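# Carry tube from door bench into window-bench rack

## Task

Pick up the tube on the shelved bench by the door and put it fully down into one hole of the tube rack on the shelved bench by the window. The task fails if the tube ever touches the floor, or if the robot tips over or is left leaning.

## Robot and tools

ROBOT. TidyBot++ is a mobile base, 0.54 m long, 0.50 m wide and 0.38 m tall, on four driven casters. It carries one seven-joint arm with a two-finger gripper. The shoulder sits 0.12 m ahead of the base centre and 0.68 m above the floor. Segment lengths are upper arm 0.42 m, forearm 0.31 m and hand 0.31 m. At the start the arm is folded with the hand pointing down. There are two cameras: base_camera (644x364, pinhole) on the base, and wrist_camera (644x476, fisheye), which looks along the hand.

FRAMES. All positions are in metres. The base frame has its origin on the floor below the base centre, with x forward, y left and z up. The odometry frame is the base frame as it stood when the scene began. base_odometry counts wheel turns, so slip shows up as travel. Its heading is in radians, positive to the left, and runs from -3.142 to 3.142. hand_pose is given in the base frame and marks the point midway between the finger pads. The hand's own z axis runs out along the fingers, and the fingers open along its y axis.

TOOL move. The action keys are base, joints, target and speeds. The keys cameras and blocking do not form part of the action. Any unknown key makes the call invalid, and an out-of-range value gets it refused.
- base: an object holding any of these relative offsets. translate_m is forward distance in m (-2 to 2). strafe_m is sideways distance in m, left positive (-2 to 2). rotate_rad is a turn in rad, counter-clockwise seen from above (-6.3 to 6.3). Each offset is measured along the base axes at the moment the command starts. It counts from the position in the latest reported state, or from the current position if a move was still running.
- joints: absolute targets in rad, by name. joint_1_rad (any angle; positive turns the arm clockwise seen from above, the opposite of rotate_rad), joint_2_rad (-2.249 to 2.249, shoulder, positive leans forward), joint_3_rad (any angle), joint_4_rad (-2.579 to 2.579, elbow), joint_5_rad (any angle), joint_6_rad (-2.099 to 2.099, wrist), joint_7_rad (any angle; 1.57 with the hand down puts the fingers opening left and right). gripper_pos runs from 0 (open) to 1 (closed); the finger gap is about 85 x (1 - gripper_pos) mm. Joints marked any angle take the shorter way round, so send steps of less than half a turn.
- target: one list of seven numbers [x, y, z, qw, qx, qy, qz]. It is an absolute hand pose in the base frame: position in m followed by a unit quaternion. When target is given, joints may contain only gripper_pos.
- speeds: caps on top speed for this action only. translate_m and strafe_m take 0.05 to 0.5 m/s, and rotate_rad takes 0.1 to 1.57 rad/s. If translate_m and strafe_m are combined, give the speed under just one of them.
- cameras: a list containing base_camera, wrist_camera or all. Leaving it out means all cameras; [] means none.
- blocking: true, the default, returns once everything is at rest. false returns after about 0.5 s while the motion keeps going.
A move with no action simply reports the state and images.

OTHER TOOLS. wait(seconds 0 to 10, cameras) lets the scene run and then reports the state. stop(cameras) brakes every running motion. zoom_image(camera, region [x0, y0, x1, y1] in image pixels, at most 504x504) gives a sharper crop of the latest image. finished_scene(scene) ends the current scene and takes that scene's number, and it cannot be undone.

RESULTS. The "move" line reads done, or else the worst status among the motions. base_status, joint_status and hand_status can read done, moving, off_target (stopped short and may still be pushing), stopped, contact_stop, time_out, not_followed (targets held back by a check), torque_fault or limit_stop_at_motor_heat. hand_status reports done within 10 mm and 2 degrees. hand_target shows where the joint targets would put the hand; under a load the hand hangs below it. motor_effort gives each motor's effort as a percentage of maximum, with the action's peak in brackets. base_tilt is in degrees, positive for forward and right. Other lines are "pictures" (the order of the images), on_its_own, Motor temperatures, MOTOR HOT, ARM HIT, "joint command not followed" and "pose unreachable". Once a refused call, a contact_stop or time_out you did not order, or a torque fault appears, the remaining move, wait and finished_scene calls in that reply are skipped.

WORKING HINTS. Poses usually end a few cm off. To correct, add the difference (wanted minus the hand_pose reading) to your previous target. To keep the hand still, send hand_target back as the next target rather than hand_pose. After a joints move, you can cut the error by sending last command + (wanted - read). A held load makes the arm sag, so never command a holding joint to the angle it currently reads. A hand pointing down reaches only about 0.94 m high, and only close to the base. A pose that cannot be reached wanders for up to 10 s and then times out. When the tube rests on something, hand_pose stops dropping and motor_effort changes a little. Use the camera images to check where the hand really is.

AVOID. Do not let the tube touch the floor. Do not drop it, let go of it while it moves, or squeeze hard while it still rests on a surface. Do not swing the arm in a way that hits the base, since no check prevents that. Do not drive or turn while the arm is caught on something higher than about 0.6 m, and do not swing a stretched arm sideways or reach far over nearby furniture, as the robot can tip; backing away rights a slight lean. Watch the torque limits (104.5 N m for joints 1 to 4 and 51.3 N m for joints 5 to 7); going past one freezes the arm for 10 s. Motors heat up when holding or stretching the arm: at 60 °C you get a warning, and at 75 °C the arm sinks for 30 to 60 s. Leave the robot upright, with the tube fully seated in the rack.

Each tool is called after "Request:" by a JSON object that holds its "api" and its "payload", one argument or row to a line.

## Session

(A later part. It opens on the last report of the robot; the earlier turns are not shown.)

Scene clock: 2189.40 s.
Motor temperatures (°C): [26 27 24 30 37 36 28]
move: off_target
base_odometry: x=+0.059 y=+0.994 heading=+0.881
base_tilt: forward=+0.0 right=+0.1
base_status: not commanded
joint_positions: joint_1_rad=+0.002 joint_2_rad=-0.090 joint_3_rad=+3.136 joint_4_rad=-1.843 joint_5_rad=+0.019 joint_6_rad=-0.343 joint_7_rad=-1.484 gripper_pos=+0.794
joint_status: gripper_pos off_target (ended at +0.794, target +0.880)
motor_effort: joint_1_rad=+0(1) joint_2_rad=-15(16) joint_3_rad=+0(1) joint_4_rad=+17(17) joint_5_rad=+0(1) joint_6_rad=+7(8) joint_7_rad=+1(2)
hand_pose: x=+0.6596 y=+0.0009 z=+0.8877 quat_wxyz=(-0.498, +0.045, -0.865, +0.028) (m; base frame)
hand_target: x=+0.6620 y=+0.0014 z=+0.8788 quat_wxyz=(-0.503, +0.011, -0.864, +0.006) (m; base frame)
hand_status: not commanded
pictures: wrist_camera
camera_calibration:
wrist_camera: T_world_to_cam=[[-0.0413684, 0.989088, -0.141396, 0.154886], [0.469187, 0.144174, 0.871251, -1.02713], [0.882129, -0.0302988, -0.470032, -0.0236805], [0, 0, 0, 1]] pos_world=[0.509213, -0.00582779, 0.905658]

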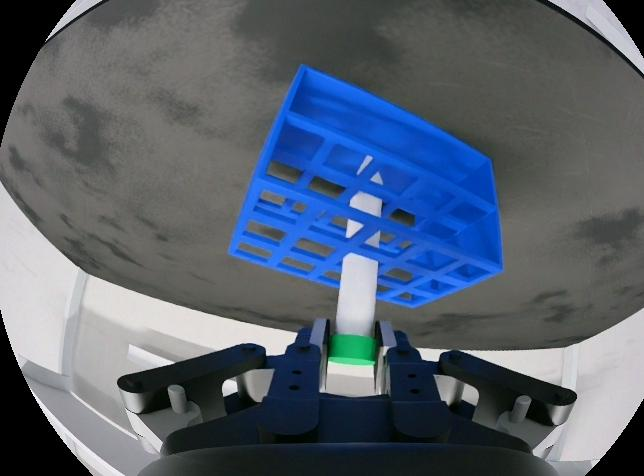

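Request:
{"api": "move", "payload": {
  "joints": {"joint_2_rad": -0.115, "joint_4_rad": -1.715, "joint_6_rad": -0.498},
  "cameras": ["wrist_camera"]
}}

Request:
{"api": "move", "payload": {
  "joints": {"joint_2_rad": -0.122, "joint_4_rad": -1.62, "joint_6_rad": -0.595},
  "cameras": ["wrist_camera"]
}}

Request:
{"api": "move", "payload": {
  "joints": {"joint_2_rad": -0.116, "joint_4_rad": -1.501, "joint_6_rad": -0.707},
  "cameras": ["wrist_camera"]
}}

Scene clock: 2226.27 s.
Motor temperatures (°C): [26 27 24 30 37 36 28]
move: done
base_odometry: x=+0.059 y=+0.994 heading=+0.881
base_tilt: forward=-0.1 right=+0.1
base_status: not commanded
joint_positions: joint_1_rad=+0.002 joint_2_rad=-0.106 joint_3_rad=+3.136 joint_4_rad=-1.738 joint_5_rad=+0.019 joint_6_rad=-0.457 joint_7_rad=-1.484 gripper_pos=+0.794
joint_status: all done
motor_effort: joint_1_rad=+0(1) joint_2_rad=-16(17) joint_3_rad=+0(1) joint_4_rad=+18(19) joint_5_rad=-1(1) joint_6_rad=+8(9) joint_7_rad=+1(2)
hand_pose: x=+0.6585 y=+0.0003 z=+0.9269 quat_wxyz=(-0.502, +0.044, -0.863, +0.029) (m; base frame)
hand_target: x=+0.6540 y=+0.0014 z=+0.9340 quat_wxyz=(-0.498, +0.011, -0.867, +0.006) (m; base frame)
hand_status: not commanded
pictures: wrist_camera
camera_calibration:
wrist_camera: T_world_to_cam=[[-0.0381923, 0.989128, -0.142013, 0.159455], [0.463109, 0.143453, 0.874615, -1.05984], [0.885478, -0.0323639, -0.463553, -0.012487], [0, 0, 0, 1]] pos_world=[0.507967, -0.00608817, 0.943805]

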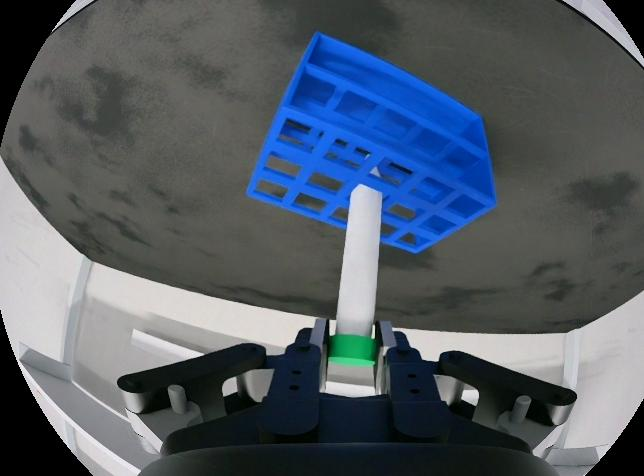

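Scene clock: 2227.47 s.
Motor temperatures (°C): [26 27 24 30 37 36 28]
move: done
base_odometry: x=+0.059 y=+0.994 heading=+0.881
base_tilt: forward=-0.1 right=+0.1
base_status: not commanded
joint_positions: joint_1_rad=+0.002 joint_2_rad=-0.113 joint_3_rad=+3.136 joint_4_rad=-1.644 joint_5_rad=+0.019 joint_6_rad=-0.554 joint_7_rad=-1.484 gripper_pos=+0.794
joint_status: all done
motor_effort: joint_1_rad=+0(1) joint_2_rad=-15(17) joint_3_rad=+0(1) joint_4_rad=+18(19) joint_5_rad=+0(1) joint_6_rad=+8(8) joint_7_rad=+1(2)
hand_pose: x=+0.6567 y=-0.0001 z=+0.9598 quat_wxyz=(-0.504, +0.043, -0.862, +0.030) (m; base frame)
hand_target: x=+0.6511 y=+0.0014 z=+0.9670 quat_wxyz=(-0.501, +0.011, -0.866, +0.006) (m; base frame)
hand_status: not commanded
pictures: wrist_camera
camera_calibration:
wrist_camera: T_world_to_cam=[[-0.0356605, 0.98919, -0.14224, 0.163089], [0.458942, 0.142644, 0.876941, -1.08723], [0.887751, -0.0340077, -0.459067, -0.0014558], [0, 0, 0, 1]] pos_world=[0.506081, -0.00628923, 0.975962]

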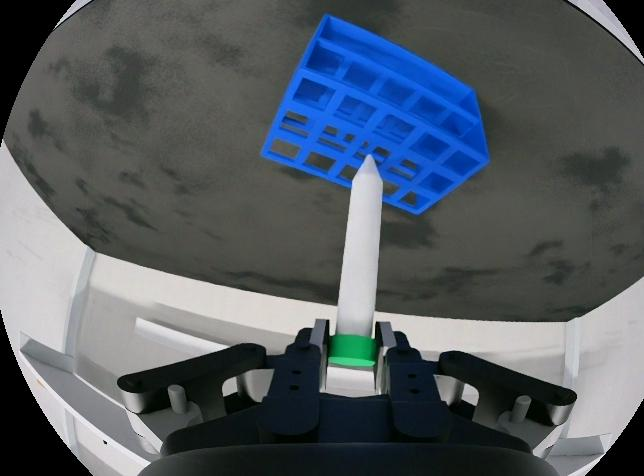

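Scene clock: 2228.70 s.
Motor temperatures (°C): [26 27 24 30 37 36 28]
move: done
base_odometry: x=+0.059 y=+0.994 heading=+0.881
base_tilt: forward=-0.1 right=+0.0
base_status: not commanded
joint_positions: joint_1_rad=+0.002 joint_2_rad=-0.113 joint_3_rad=+3.136 joint_4_rad=-1.524 joint_5_rad=+0.019 joint_6_rad=-0.665 joint_7_rad=-1.484 gripper_pos=+0.794
joint_status: all done
motor_effort: joint_1_rad=-1(1) joint_2_rad=-15(16) joint_3_rad=+0(1) joint_4_rad=+18(19) joint_5_rad=+0(1) joint_6_rad=+8(9) joint_7_rad=+1(2)
hand_pose: x=+0.6541 y=-0.0007 z=+0.9993 quat_wxyz=(-0.507, +0.042, -0.860, +0.031) (m; base frame)
hand_target: x=+0.6492 y=+0.0014 z=+1.0028 quat_wxyz=(-0.501, +0.011, -0.865, +0.006) (m; base frame)
hand_status: not commanded
pictures: wrist_camera
camera_calibration:
wrist_camera: T_world_to_cam=[[-0.0324419, 0.989294, -0.142282, 0.167071], [0.452203, 0.141482, 0.880622, -1.11988], [0.891325, -0.0357712, -0.451952, 0.00948986], [0, 0, 0, 1]] pos_world=[0.503375, -0.00650018, 1.01425]

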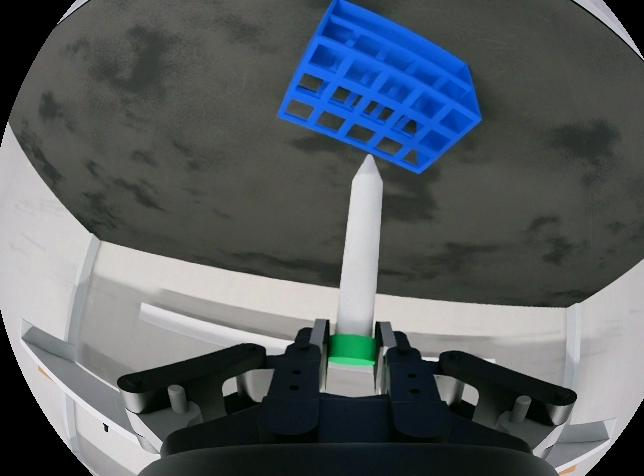

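Request:
{"api": "zoom_image", "payload": {
  "camera": "wrist_camera",
  "region": [260, 0, 500, 190]
}}

Scaled by 2.100.

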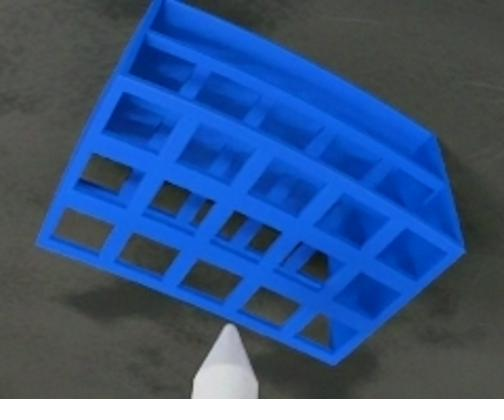

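Request:
{"api": "move", "payload": {
  "joints": {"joint_2_rad": -0.05, "joint_4_rad": -1.385, "joint_6_rad": -0.865},
  "cameras": ["wrist_camera"]
}}

Scene clock: 2367.77 s.
Motor temperatures (°C): [26 27 24 30 37 35 28]
move: done
base_odometry: x=+0.059 y=+0.994 heading=+0.881
base_tilt: forward=-0.1 right=+0.0
base_status: not commanded
joint_positions: joint_1_rad=+0.002 joint_2_rad=-0.079 joint_3_rad=+3.136 joint_4_rad=-1.412 joint_5_rad=+0.019 joint_6_rad=-0.823 joint_7_rad=-1.484 gripper_pos=+0.794
joint_status: all done
motor_effort: joint_1_rad=-1(1) joint_2_rad=-16(17) joint_3_rad=+0(1) joint_4_rad=+17(19) joint_5_rad=-1(1) joint_6_rad=+7(9) joint_7_rad=+1(2)
hand_pose: x=+0.6508 y=-0.0014 z=+1.0038 quat_wxyz=(-0.473, +0.042, -0.880, +0.029) (m; base frame)
hand_target: x=+0.6553 y=+0.0014 z=+0.9923 quat_wxyz=(-0.454, +0.012, -0.891, +0.006) (m; base frame)
hand_status: not commanded
pictures: wrist_camera
camera_calibration:
wrist_camera: T_world_to_cam=[[-0.0406579, 0.989481, -0.138835, 0.170214], [0.52092, 0.139563, 0.842119, -1.12826], [0.852636, -0.038083, -0.521115, 0.109044], [0, 0, 0, 1]] pos_world=[0.501677, -0.00680863, 1.03058]

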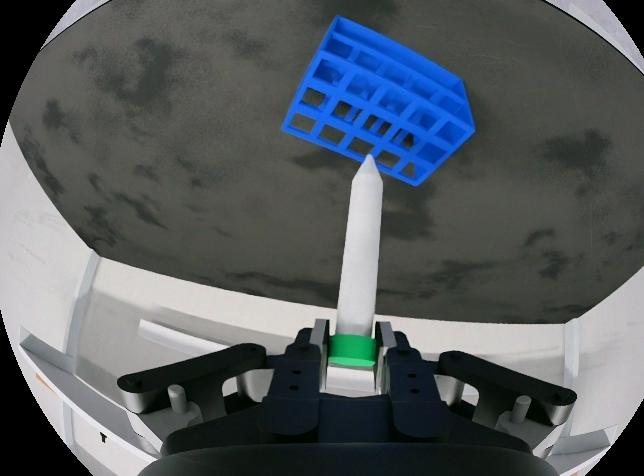

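Request:
{"api": "zoom_image", "payload": {
  "camera": "wrist_camera",
  "region": [270, 10, 490, 200]
}}

Scaled by 2.291.

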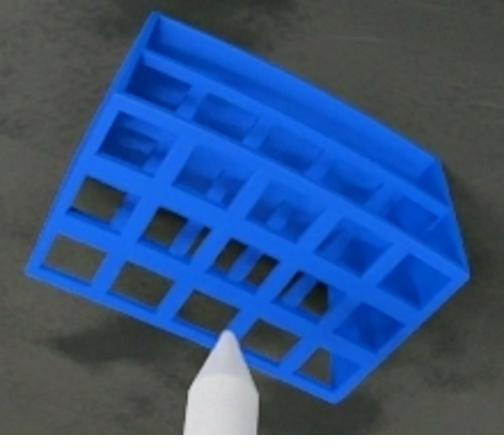

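Request:
{"api": "move", "payload": {
  "joints": {"joint_6_rad": -0.90, "joint_7_rad": -1.585},
  "cameras": ["wrist_camera"]
}}

Request:
{"api": "zoom_image", "payload": {
  "camera": "wrist_camera",
  "region": [270, 20, 490, 210]
}}

Scene clock: 2445.47 s.
Motor temperatures (°C): [26 27 24 30 37 35 28]
move: done
base_odometry: x=+0.059 y=+0.994 heading=+0.881
base_tilt: forward=+0.0 right=+0.1
base_status: not commanded
joint_positions: joint_1_rad=+0.002 joint_2_rad=-0.079 joint_3_rad=+3.136 joint_4_rad=-1.411 joint_5_rad=+0.019 joint_6_rad=-0.866 joint_7_rad=-1.531 gripper_pos=+0.794
joint_status: all done
motor_effort: joint_1_rad=+0(1) joint_2_rad=-15(16) joint_3_rad=+0(0) joint_4_rad=+17(18) joint_5_rad=+0(1) joint_6_rad=+7(8) joint_7_rad=+1(2)
hand_pose: x=+0.6432 y=-0.0016 z=+0.9932 quat_wxyz=(-0.454, +0.021, -0.890, +0.018) (m; base frame)
hand_target: x=+0.6487 y=+0.0014 z=+0.9836 quat_wxyz=(-0.438, -0.006, -0.899, -0.003) (m; base frame)
hand_status: not commanded
pictures: wrist_camera
camera_calibration:
wrist_camera: T_world_to_cam=[[-0.0178983, 0.994964, -0.0986206, 0.114057], [0.559149, 0.0917308, 0.823977, -1.12198], [0.828874, -0.0403958, -0.557975, 0.161879], [0, 0, 0, 1]] pos_world=[0.495217, -0.00402384, 1.02606]

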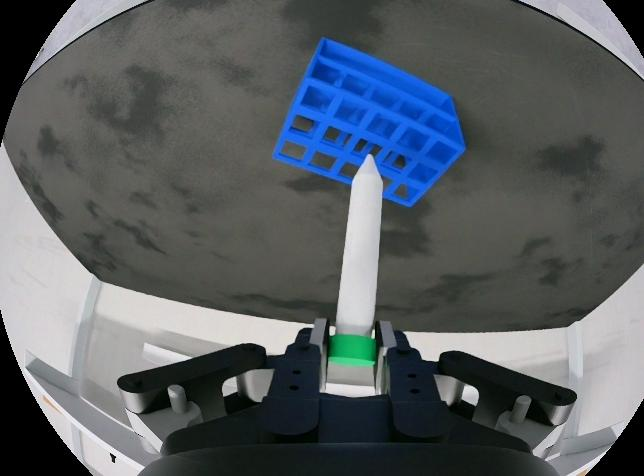

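Scaled by 2.291.

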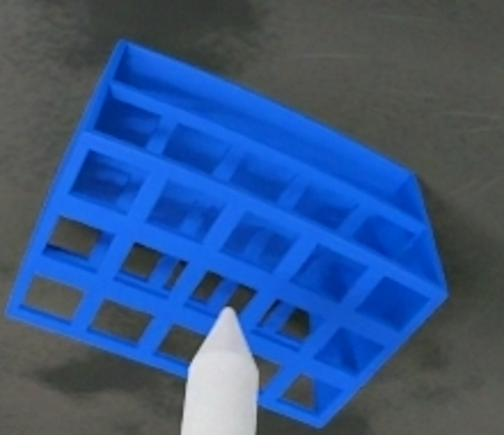

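Request:
{"api": "move", "payload": {
  "base": {"translate_m": 0.0128, "strafe_m": -0.0025},
  "speeds": {"translate_m": 0.1},
  "cameras": ["wrist_camera"]
}}

Request:
{"api": "zoom_image", "payload": {
  "camera": "wrist_camera",
  "region": [270, 20, 490, 210]
}}

Scene clock: 2469.27 s.
Motor temperatures (°C): [26 27 24 30 37 35 28]
move: done
base_odometry: x=+0.070 y=+1.002 heading=+0.881
base_tilt: forward=+0.0 right=+0.1
base_status: done
joint_positions: joint_1_rad=+0.002 joint_2_rad=-0.065 joint_3_rad=+3.136 joint_4_rad=-1.410 joint_5_rad=+0.019 joint_6_rad=-0.866 joint_7_rad=-1.532 gripper_pos=+0.794
joint_status: not commanded
motor_effort: joint_1_rad=+0(1) joint_2_rad=-16(19) joint_3_rad=+0(1) joint_4_rad=+17(18) joint_5_rad=+0(1) joint_6_rad=+7(8) joint_7_rad=+1(2)
hand_pose: x=+0.6475 y=-0.0016 z=+0.9863 quat_wxyz=(-0.448, +0.021, -0.893, +0.018) (m; base frame)
hand_target: x=+0.6487 y=+0.0014 z=+0.9836 quat_wxyz=(-0.438, -0.006, -0.899, -0.003) (m; base frame)
hand_status: not commanded
pictures: wrist_camera
camera_calibration:
wrist_camera: T_world_to_cam=[[-0.019119, 0.994979, -0.0982417, 0.113889], [0.569961, 0.0915764, 0.816552, -1.11845], [0.821449, -0.0403823, -0.56885, 0.169997], [0, 0, 0, 1]] pos_world=[0.500007, -0.00402838, 1.02116]

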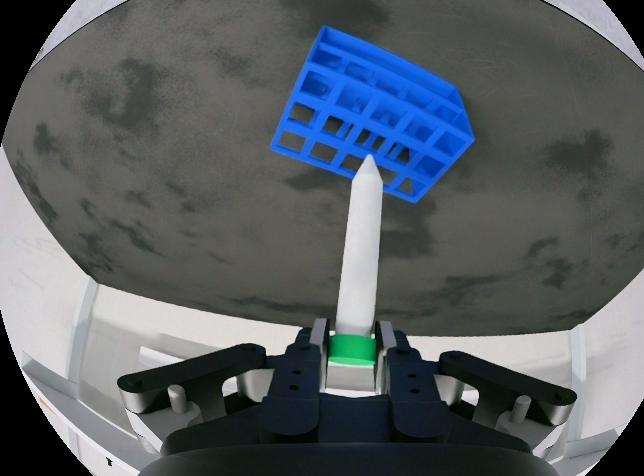

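Scaled by 2.291.

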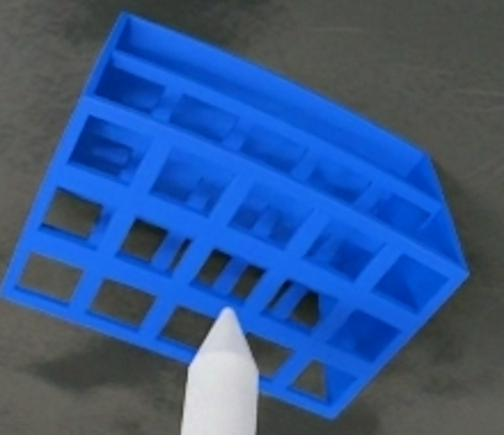

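Request:
{"api": "move", "payload": {
  "joints": {"joint_2_rad": -0.108, "joint_4_rad": -1.551, "joint_6_rad": -0.717},
  "cameras": ["wrist_camera"]
}}

Request:
{"api": "zoom_image", "payload": {
  "camera": "wrist_camera",
  "region": [270, 40, 490, 230]
}}

Scene clock: 2511.53 s.
Motor temperatures (°C): [26 27 24 30 37 35 28]
move: done
base_odometry: x=+0.070 y=+1.002 heading=+0.881
base_tilt: forward=-0.1 right=+0.1
base_status: not commanded
joint_positions: joint_1_rad=+0.002 joint_2_rad=-0.092 joint_3_rad=+3.136 joint_4_rad=-1.521 joint_5_rad=+0.019 joint_6_rad=-0.770 joint_7_rad=-1.532 gripper_pos=+0.794
joint_status: all done
motor_effort: joint_1_rad=+0(1) joint_2_rad=-15(17) joint_3_rad=+0(1) joint_4_rad=+17(18) joint_5_rad=+0(1) joint_6_rad=+8(8) joint_7_rad=+2(2)
hand_pose: x=+0.6434 y=-0.0012 z=+0.9627 quat_wxyz=(-0.454, +0.022, -0.890, +0.017) (m; base frame)
hand_target: x=+0.6442 y=+0.0014 z=+0.9672 quat_wxyz=(-0.471, -0.006, -0.882, -0.003) (m; base frame)
hand_status: not commanded
pictures: wrist_camera
camera_calibration:
wrist_camera: T_world_to_cam=[[-0.0196484, 0.9949, -0.0989309, 0.112091], [0.559276, 0.0929576, 0.823753, -1.09693], [0.828749, -0.0391443, -0.55825, 0.145045], [0, 0, 0, 1]] pos_world=[0.49548, -0.00387375, 0.995657]

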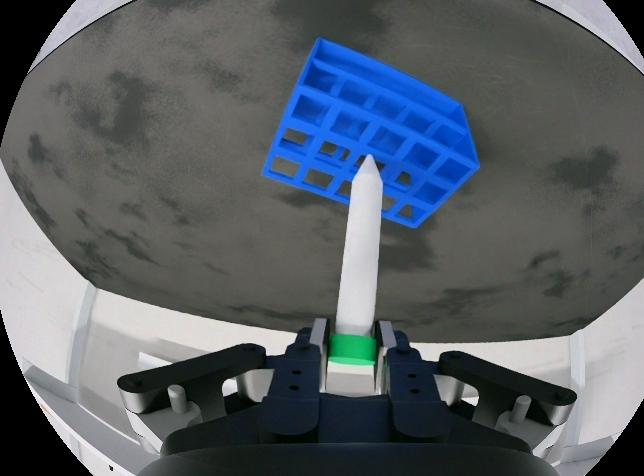

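Scaled by 2.291.

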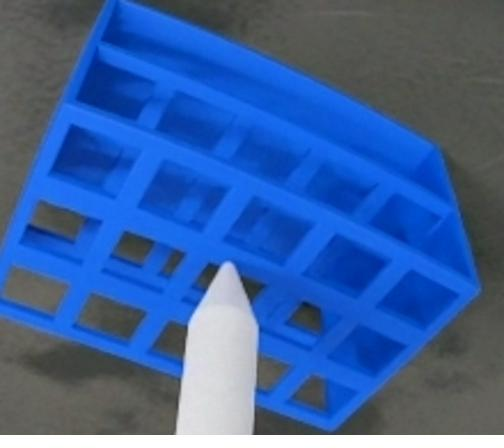

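Request:
{"api": "move", "payload": {
  "joints": {"joint_2_rad": -0.117, "joint_4_rad": -1.623, "joint_6_rad": -0.647},
  "cameras": ["wrist_camera"]
}}

Scene clock: 2523.10 s.
Motor temperatures (°C): [26 27 24 30 37 35 28]
move: done
base_odometry: x=+0.070 y=+1.002 heading=+0.881
base_tilt: forward=-0.1 right=+0.1
base_status: not commanded
joint_positions: joint_1_rad=+0.002 joint_2_rad=-0.112 joint_3_rad=+3.136 joint_4_rad=-1.582 joint_5_rad=+0.019 joint_6_rad=-0.690 joint_7_rad=-1.532 gripper_pos=+0.794
joint_status: all done
motor_effort: joint_1_rad=-1(1) joint_2_rad=-14(16) joint_3_rad=+0(1) joint_4_rad=+16(17) joint_5_rad=+0(1) joint_6_rad=+6(8) joint_7_rad=+1(1)
hand_pose: x=+0.6434 y=-0.0008 z=+0.9589 quat_wxyz=(-0.471, +0.022, -0.882, +0.018) (m; base frame)
hand_target: x=+0.6436 y=+0.0014 z=+0.9489 quat_wxyz=(-0.474, -0.006, -0.880, -0.003) (m; base frame)
hand_status: not commanded
pictures: wrist_camera
camera_calibration:
wrist_camera: T_world_to_cam=[[-0.0173153, 0.994854, -0.0998278, 0.110704], [0.526937, 0.0939318, 0.844697, -1.09309], [0.849728, -0.0379768, -0.525852, 0.0984464], [0, 0, 0, 1]] pos_world=[0.494253, -0.00372026, 0.986148]

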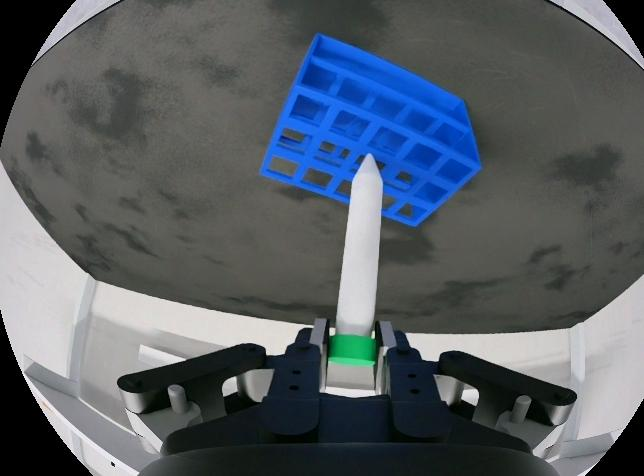

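Request:
{"api": "zoom_image", "payload": {
  "camera": "wrist_camera",
  "region": [270, 40, 490, 230]
}}

Scaled by 2.291.

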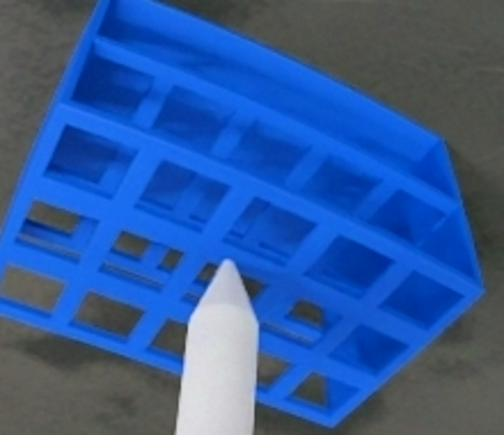

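Request:
{"api": "move", "payload": {
  "joints": {"joint_2_rad": -0.152, "joint_4_rad": -1.647, "joint_6_rad": -0.563},
  "cameras": ["wrist_camera"]
}}

Request:
{"api": "zoom_image", "payload": {
  "camera": "wrist_camera",
  "region": [270, 20, 490, 210]
}}

Scene clock: 2580.20 s.
Motor temperatures (°C): [26 27 24 30 36 35 28]
move: done
base_odometry: x=+0.070 y=+1.002 heading=+0.881
base_tilt: forward=-0.1 right=+0.0
base_status: not commanded
joint_positions: joint_1_rad=+0.002 joint_2_rad=-0.139 joint_3_rad=+3.136 joint_4_rad=-1.618 joint_5_rad=+0.019 joint_6_rad=-0.612 joint_7_rad=-1.532 gripper_pos=+0.794
joint_status: all done
motor_effort: joint_1_rad=+0(1) joint_2_rad=-14(16) joint_3_rad=+0(0) joint_4_rad=+18(19) joint_5_rad=+0(1) joint_6_rad=+7(8) joint_7_rad=+1(1)
hand_pose: x=+0.6438 y=-0.0004 z=+0.9727 quat_wxyz=(-0.501, +0.022, -0.865, +0.018) (m; base frame)
hand_target: x=+0.6438 y=+0.0014 z=+0.9758 quat_wxyz=(-0.516, -0.006, -0.857, -0.004) (m; base frame)
hand_status: not commanded
pictures: wrist_camera
camera_calibration:
wrist_camera: T_world_to_cam=[[-0.0119116, 0.994822, -0.100929, 0.10927], [0.467454, 0.0947678, 0.878923, -1.1], [0.883937, -0.0367103, -0.466162, 0.0252018], [0, 0, 0, 1]] pos_world=[0.493222, -0.0035349, 0.989589]

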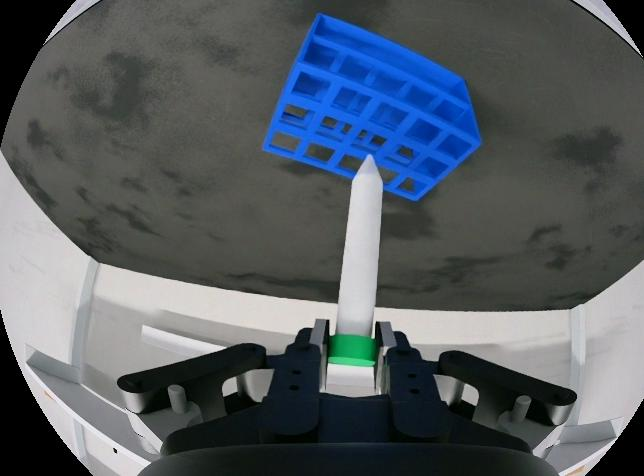

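Scaled by 2.291.

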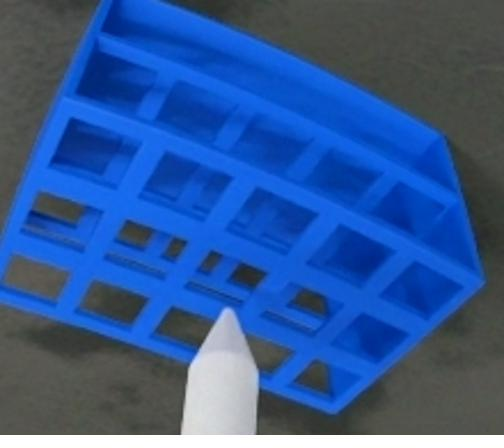

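Request:
{"api": "move", "payload": {
  "joints": {"joint_2_rad": -0.150, "joint_4_rad": -1.724, "joint_6_rad": -0.482},
  "cameras": ["wrist_camera"]
}}

Request:
{"api": "zoom_image", "payload": {
  "camera": "wrist_camera",
  "region": [270, 40, 490, 230]
}}

Scene clock: 2606.20 s.
Motor temperatures (°C): [26 27 24 30 36 35 28]
move: done
base_odometry: x=+0.070 y=+1.002 heading=+0.881
base_tilt: forward=-0.1 right=+0.1
base_status: not commanded
joint_positions: joint_1_rad=+0.002 joint_2_rad=-0.140 joint_3_rad=+3.136 joint_4_rad=-1.695 joint_5_rad=+0.019 joint_6_rad=-0.534 joint_7_rad=-1.532 gripper_pos=+0.794
joint_status: all done
motor_effort: joint_1_rad=+0(1) joint_2_rad=-15(16) joint_3_rad=+0(0) joint_4_rad=+17(19) joint_5_rad=+0(1) joint_6_rad=+8(9) joint_7_rad=+1(2)
hand_pose: x=+0.6448 y=+0.0000 z=+0.9494 quat_wxyz=(-0.502, +0.023, -0.864, +0.018) (m; base frame)
hand_target: x=+0.6459 y=+0.0014 z=+0.9516 quat_wxyz=(-0.517, -0.006, -0.856, -0.004) (m; base frame)
hand_status: not commanded
pictures: wrist_camera
camera_calibration:
wrist_camera: T_world_to_cam=[[-0.0132012, 0.994796, -0.101031, 0.107489], [0.465858, 0.0955227, 0.879688, -1.07971], [0.884761, -0.0354531, -0.464695, 0.01154], [0, 0, 0, 1]] pos_world=[0.494199, -0.00338347, 0.966028]

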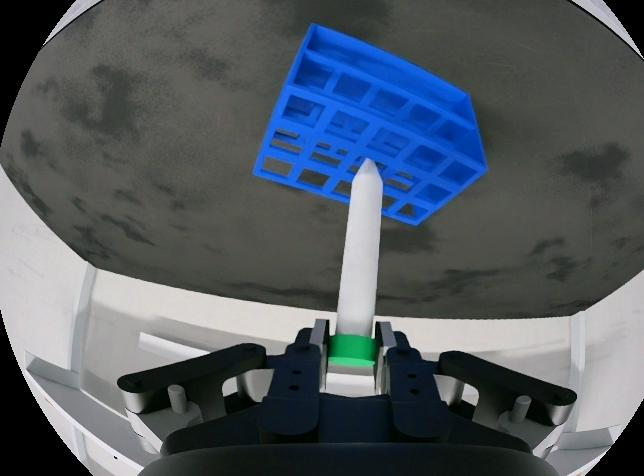

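Scaled by 2.291.

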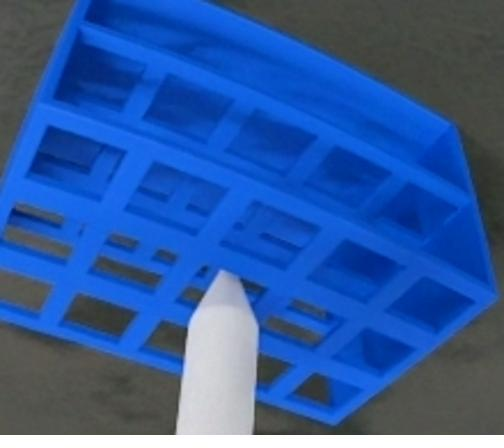

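Request:
{"api": "move", "payload": {
  "joints": {"joint_2_rad": -0.146, "joint_4_rad": -1.788, "joint_6_rad": -0.413},
  "cameras": []
}}

Request:
{"api": "move", "payload": {
  "joints": {"joint_2_rad": -0.14, "joint_4_rad": -1.85, "joint_6_rad": -0.348},
  "cameras": ["wrist_camera"]
}}

Scene clock: 2613.20 s.
Motor temperatures (°C): [26 27 24 30 36 35 28]
move: done
base_odometry: x=+0.070 y=+1.002 heading=+0.881
base_tilt: forward=+0.0 right=+0.1
base_status: not commanded
joint_positions: joint_1_rad=+0.002 joint_2_rad=-0.140 joint_3_rad=+3.136 joint_4_rad=-1.759 joint_5_rad=+0.019 joint_6_rad=-0.465 joint_7_rad=-1.532 gripper_pos=+0.794
joint_status: all done
motor_effort: joint_1_rad=+0(1) joint_2_rad=-14(15) joint_3_rad=+0(0) joint_4_rad=+18(18) joint_5_rad=+0(1) joint_6_rad=+8(9) joint_7_rad=+0(2)
hand_pose: x=+0.6454 y=+0.0003 z=+0.9310 quat_wxyz=(-0.505, +0.023, -0.863, +0.018) (m; base frame)
hand_target: x=+0.6469 y=+0.0014 z=+0.9308 quat_wxyz=(-0.517, -0.006, -0.856, -0.004) (m; base frame)
hand_status: not commanded
pictures: none
No camera images: "cameras" was empty.

Scene clock: 2614.23 s.
Motor temperatures (°C): [26 27 24 30 36 35 28]
move: done
base_odometry: x=+0.070 y=+1.002 heading=+0.881
base_tilt: forward=-0.1 right=+0.0
base_status: not commanded
joint_positions: joint_1_rad=+0.002 joint_2_rad=-0.140 joint_3_rad=+3.136 joint_4_rad=-1.821 joint_5_rad=+0.019 joint_6_rad=-0.400 joint_7_rad=-1.532 gripper_pos=+0.794
joint_status: all done
motor_effort: joint_1_rad=+0(1) joint_2_rad=-14(15) joint_3_rad=+0(0) joint_4_rad=+18(18) joint_5_rad=+0(1) joint_6_rad=+8(8) joint_7_rad=+1(2)
hand_pose: x=+0.6444 y=+0.0006 z=+0.9123 quat_wxyz=(-0.506, +0.024, -0.862, +0.017) (m; base frame)
hand_target: x=+0.6467 y=+0.0014 z=+0.9091 quat_wxyz=(-0.516, -0.006, -0.857, -0.004) (m; base frame)
hand_status: not commanded
pictures: wrist_camera
camera_calibration:
wrist_camera: T_world_to_cam=[[-0.0148535, 0.994774, -0.101013, 0.104104], [0.457764, 0.0965806, 0.883812, -1.04547], [0.88895, -0.0331124, -0.456806, -0.0151426], [0, 0, 0, 1]] pos_world=[0.493587, -0.00308885, 0.927599]

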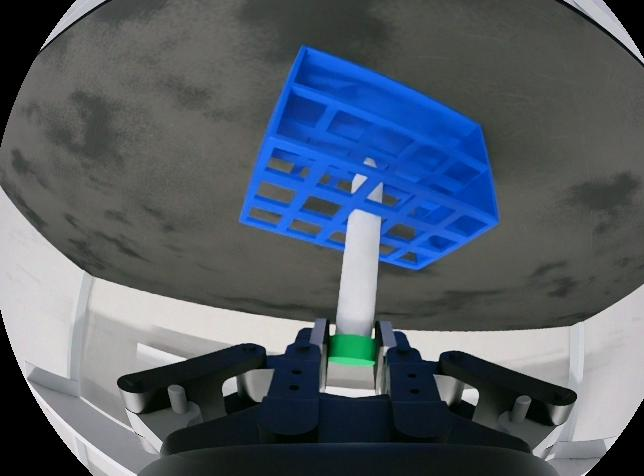

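Request:
{"api": "move", "payload": {
  "joints": {"joint_2_rad": -0.115, "joint_4_rad": -1.89, "joint_6_rad": -0.308},
  "cameras": []
}}

Request:
{"api": "move", "payload": {
  "joints": {"joint_2_rad": -0.105, "joint_4_rad": -1.92, "joint_6_rad": -0.272},
  "cameras": ["wrist_camera"]
}}

Scene clock: 2626.73 s.
Motor temperatures (°C): [26 27 24 30 36 35 28]
move: done
base_odometry: x=+0.070 y=+1.002 heading=+0.881
base_tilt: forward=-0.1 right=+0.1
base_status: not commanded
joint_positions: joint_1_rad=+0.002 joint_2_rad=-0.135 joint_3_rad=+3.136 joint_4_rad=-1.860 joint_5_rad=+0.019 joint_6_rad=-0.357 joint_7_rad=-1.532 gripper_pos=+0.794
joint_status: all done
motor_effort: joint_1_rad=+0(1) joint_2_rad=-14(16) joint_3_rad=+0(1) joint_4_rad=+17(19) joint_5_rad=+0(1) joint_6_rad=+8(9) joint_7_rad=+0(2)
hand_pose: x=+0.6443 y=+0.0009 z=+0.8981 quat_wxyz=(-0.505, +0.024, -0.863, +0.017) (m; base frame)
hand_target: x=+0.6499 y=+0.0014 z=+0.8835 quat_wxyz=(-0.505, -0.006, -0.863, -0.004) (m; base frame)
hand_status: not commanded
pictures: none
No camera images: "cameras" was empty.

Scene clock: 2627.37 s.
Motor temperatures (°C): [26 27 24 30 36 35 28]
move: done
base_odometry: x=+0.070 y=+1.002 heading=+0.881
base_tilt: forward=-0.1 right=+0.0
base_status: not commanded
joint_positions: joint_1_rad=+0.002 joint_2_rad=-0.132 joint_3_rad=+3.136 joint_4_rad=-1.889 joint_5_rad=+0.019 joint_6_rad=-0.321 joint_7_rad=-1.532 gripper_pos=+0.794
joint_status: all done
motor_effort: joint_1_rad=-1(1) joint_2_rad=-15(15) joint_3_rad=+0(0) joint_4_rad=+18(18) joint_5_rad=+0(1) joint_6_rad=+8(9) joint_7_rad=+1(2)
hand_pose: x=+0.6446 y=+0.0010 z=+0.8896 quat_wxyz=(-0.507, +0.024, -0.862, +0.017) (m; base frame)
hand_target: x=+0.6507 y=+0.0014 z=+0.8706 quat_wxyz=(-0.503, -0.006, -0.864, -0.004) (m; base frame)
hand_status: not commanded
pictures: wrist_camera
camera_calibration:
wrist_camera: T_world_to_cam=[[-0.0161203, 0.994778, -0.100778, 0.102007], [0.455774, 0.0970212, 0.884792, -1.02512], [0.889949, -0.0316688, -0.454958, -0.0280208], [0, 0, 0, 1]] pos_world=[0.493803, -0.00290346, 0.904547]

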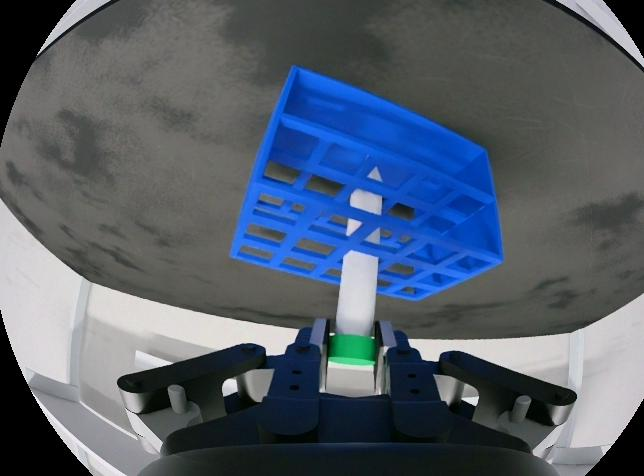

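Request:
{"api": "move", "payload": {
  "joints": {"joint_2_rad": -0.1, "joint_4_rad": -1.932, "joint_6_rad": -0.262},
  "cameras": []
}}

Request:
{"api": "move", "payload": {
  "joints": {"gripper_pos": 0.72},
  "cameras": []
}}

Request:
{"api": "move", "payload": {
  "joints": {"gripper_pos": 0.4},
  "cameras": ["wrist_camera"]
}}

Scene clock: 2634.60 s.
Motor temperatures (°C): [26 27 24 30 36 35 28]
move: done
base_odometry: x=+0.070 y=+1.002 heading=+0.881
base_tilt: forward=-0.1 right=+0.1
base_status: not commanded
joint_positions: joint_1_rad=+0.002 joint_2_rad=-0.131 joint_3_rad=+3.136 joint_4_rad=-1.897 joint_5_rad=+0.019 joint_6_rad=-0.308 joint_7_rad=-1.532 gripper_pos=+0.794
joint_status: all done
motor_effort: joint_1_rad=+0(1) joint_2_rad=-14(15) joint_3_rad=+0(0) joint_4_rad=+18(18) joint_5_rad=+0(1) joint_6_rad=+8(9) joint_7_rad=+1(2)
hand_pose: x=+0.6450 y=+0.0011 z=+0.8875 quat_wxyz=(-0.508, +0.025, -0.861, +0.017) (m; base frame)
hand_target: x=+0.6503 y=+0.0014 z=+0.8638 quat_wxyz=(-0.500, -0.006, -0.866, -0.004) (m; base frame)
hand_status: not commanded
pictures: none
No camera images: "cameras" was empty.

Scene clock: 2635.20 s.
Motor temperatures (°C): [26 27 24 30 36 35 28]
move: done
base_odometry: x=+0.070 y=+1.002 heading=+0.881
base_tilt: forward=-0.1 right=+0.0
base_status: not commanded
joint_positions: joint_1_rad=+0.002 joint_2_rad=-0.130 joint_3_rad=+3.136 joint_4_rad=-1.898 joint_5_rad=+0.019 joint_6_rad=-0.308 joint_7_rad=-1.532 gripper_pos=+0.720
joint_status: all done
motor_effort: joint_1_rad=+0(1) joint_2_rad=-14(15) joint_3_rad=+0(0) joint_4_rad=+17(18) joint_5_rad=+0(1) joint_6_rad=+8(8) joint_7_rad=+1(2)
hand_pose: x=+0.6452 y=+0.0011 z=+0.8868 quat_wxyz=(-0.508, +0.025, -0.861, +0.017) (m; base frame)
hand_target: x=+0.6503 y=+0.0014 z=+0.8638 quat_wxyz=(-0.500, -0.006, -0.866, -0.004) (m; base frame)
hand_status: not commanded
pictures: none
No camera images: "cameras" was empty.

Scene clock: 2635.90 s.
Motor temperatures (°C): [26 27 24 30 36 35 28]
move: done
base_odometry: x=+0.070 y=+1.002 heading=+0.881
base_tilt: forward=-0.1 right=+0.1
base_status: not commanded
joint_positions: joint_1_rad=+0.002 joint_2_rad=-0.130 joint_3_rad=+3.136 joint_4_rad=-1.898 joint_5_rad=+0.019 joint_6_rad=-0.308 joint_7_rad=-1.532 gripper_pos=+0.400
joint_status: all done
motor_effort: joint_1_rad=+0(1) joint_2_rad=-14(15) joint_3_rad=+0(0) joint_4_rad=+17(18) joint_5_rad=+0(1) joint_6_rad=+8(8) joint_7_rad=+1(2)
hand_pose: x=+0.6452 y=+0.0011 z=+0.8868 quat_wxyz=(-0.508, +0.025, -0.861, +0.017) (m; base frame)
hand_target: x=+0.6503 y=+0.0014 z=+0.8638 quat_wxyz=(-0.500, -0.006, -0.866, -0.004) (m; base frame)
hand_status: not commanded
pictures: wrist_camera
camera_calibration:
wrist_camera: T_world_to_cam=[[-0.016161, 0.994781, -0.100746, 0.101669], [0.453947, 0.0970761, 0.885725, -1.02265], [0.890882, -0.031419, -0.453146, -0.0320258], [0, 0, 0, 1]] pos_world=[0.494401, -0.00286989, 0.901514]

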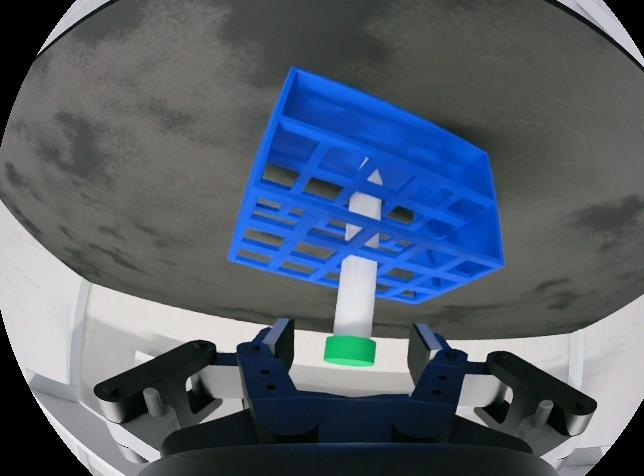

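Request:
{"api": "move", "payload": {
  "base": {"translate_m": -0.16},
  "speeds": {"translate_m": 0.2},
  "cameras": ["wrist_camera"]
}}

Request:
{"api": "zoom_image", "payload": {
  "camera": "wrist_camera",
  "region": [250, 150, 470, 380]
}}

Scene clock: 2641.47 s.
Motor temperatures (°C): [26 27 24 30 36 35 28]
move: done
base_odometry: x=-0.032 y=+0.878 heading=+0.881
base_tilt: forward=-0.1 right=+0.0
base_status: done
joint_positions: joint_1_rad=+0.002 joint_2_rad=-0.118 joint_3_rad=+3.136 joint_4_rad=-1.900 joint_5_rad=+0.019 joint_6_rad=-0.307 joint_7_rad=-1.532 gripper_pos=+0.400
joint_status: not commanded
motor_effort: joint_1_rad=+0(1) joint_2_rad=-15(18) joint_3_rad=+0(1) joint_4_rad=+17(18) joint_5_rad=+0(1) joint_6_rad=+8(8) joint_7_rad=+1(2)
hand_pose: x=+0.6472 y=+0.0011 z=+0.8792 quat_wxyz=(-0.502, +0.025, -0.864, +0.016) (m; base frame)
hand_target: x=+0.6503 y=+0.0014 z=+0.8638 quat_wxyz=(-0.500, -0.006, -0.866, -0.004) (m; base frame)
hand_status: not commanded
pictures: wrist_camera
camera_calibration:
wrist_camera: T_world_to_cam=[[-0.0175664, 0.994784, -0.100485, 0.101612], [0.466134, 0.0970582, 0.879374, -1.01907], [0.88454, -0.0313919, -0.465407, -0.0223681], [0, 0, 0, 1]] pos_world=[0.496591, -0.00287564, 0.89594]

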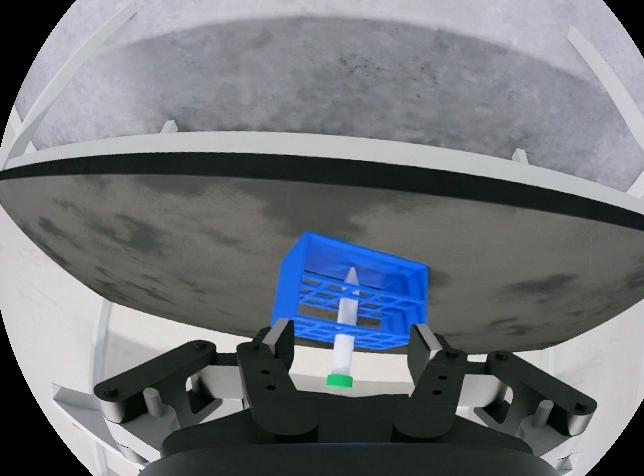

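Scaled by 2.191.

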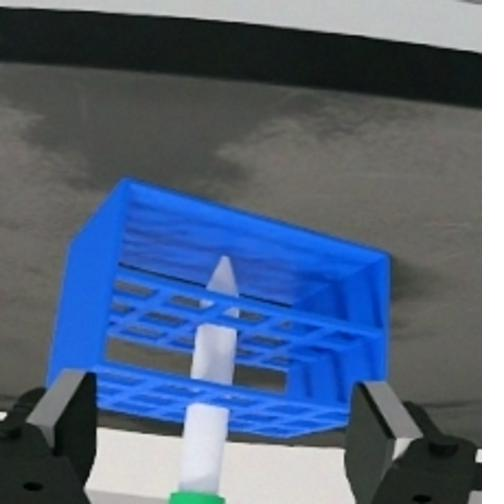

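Request:
{"api": "finished_scene", "payload": {
  "scene": 1
}}

The scene is finished: the task was done.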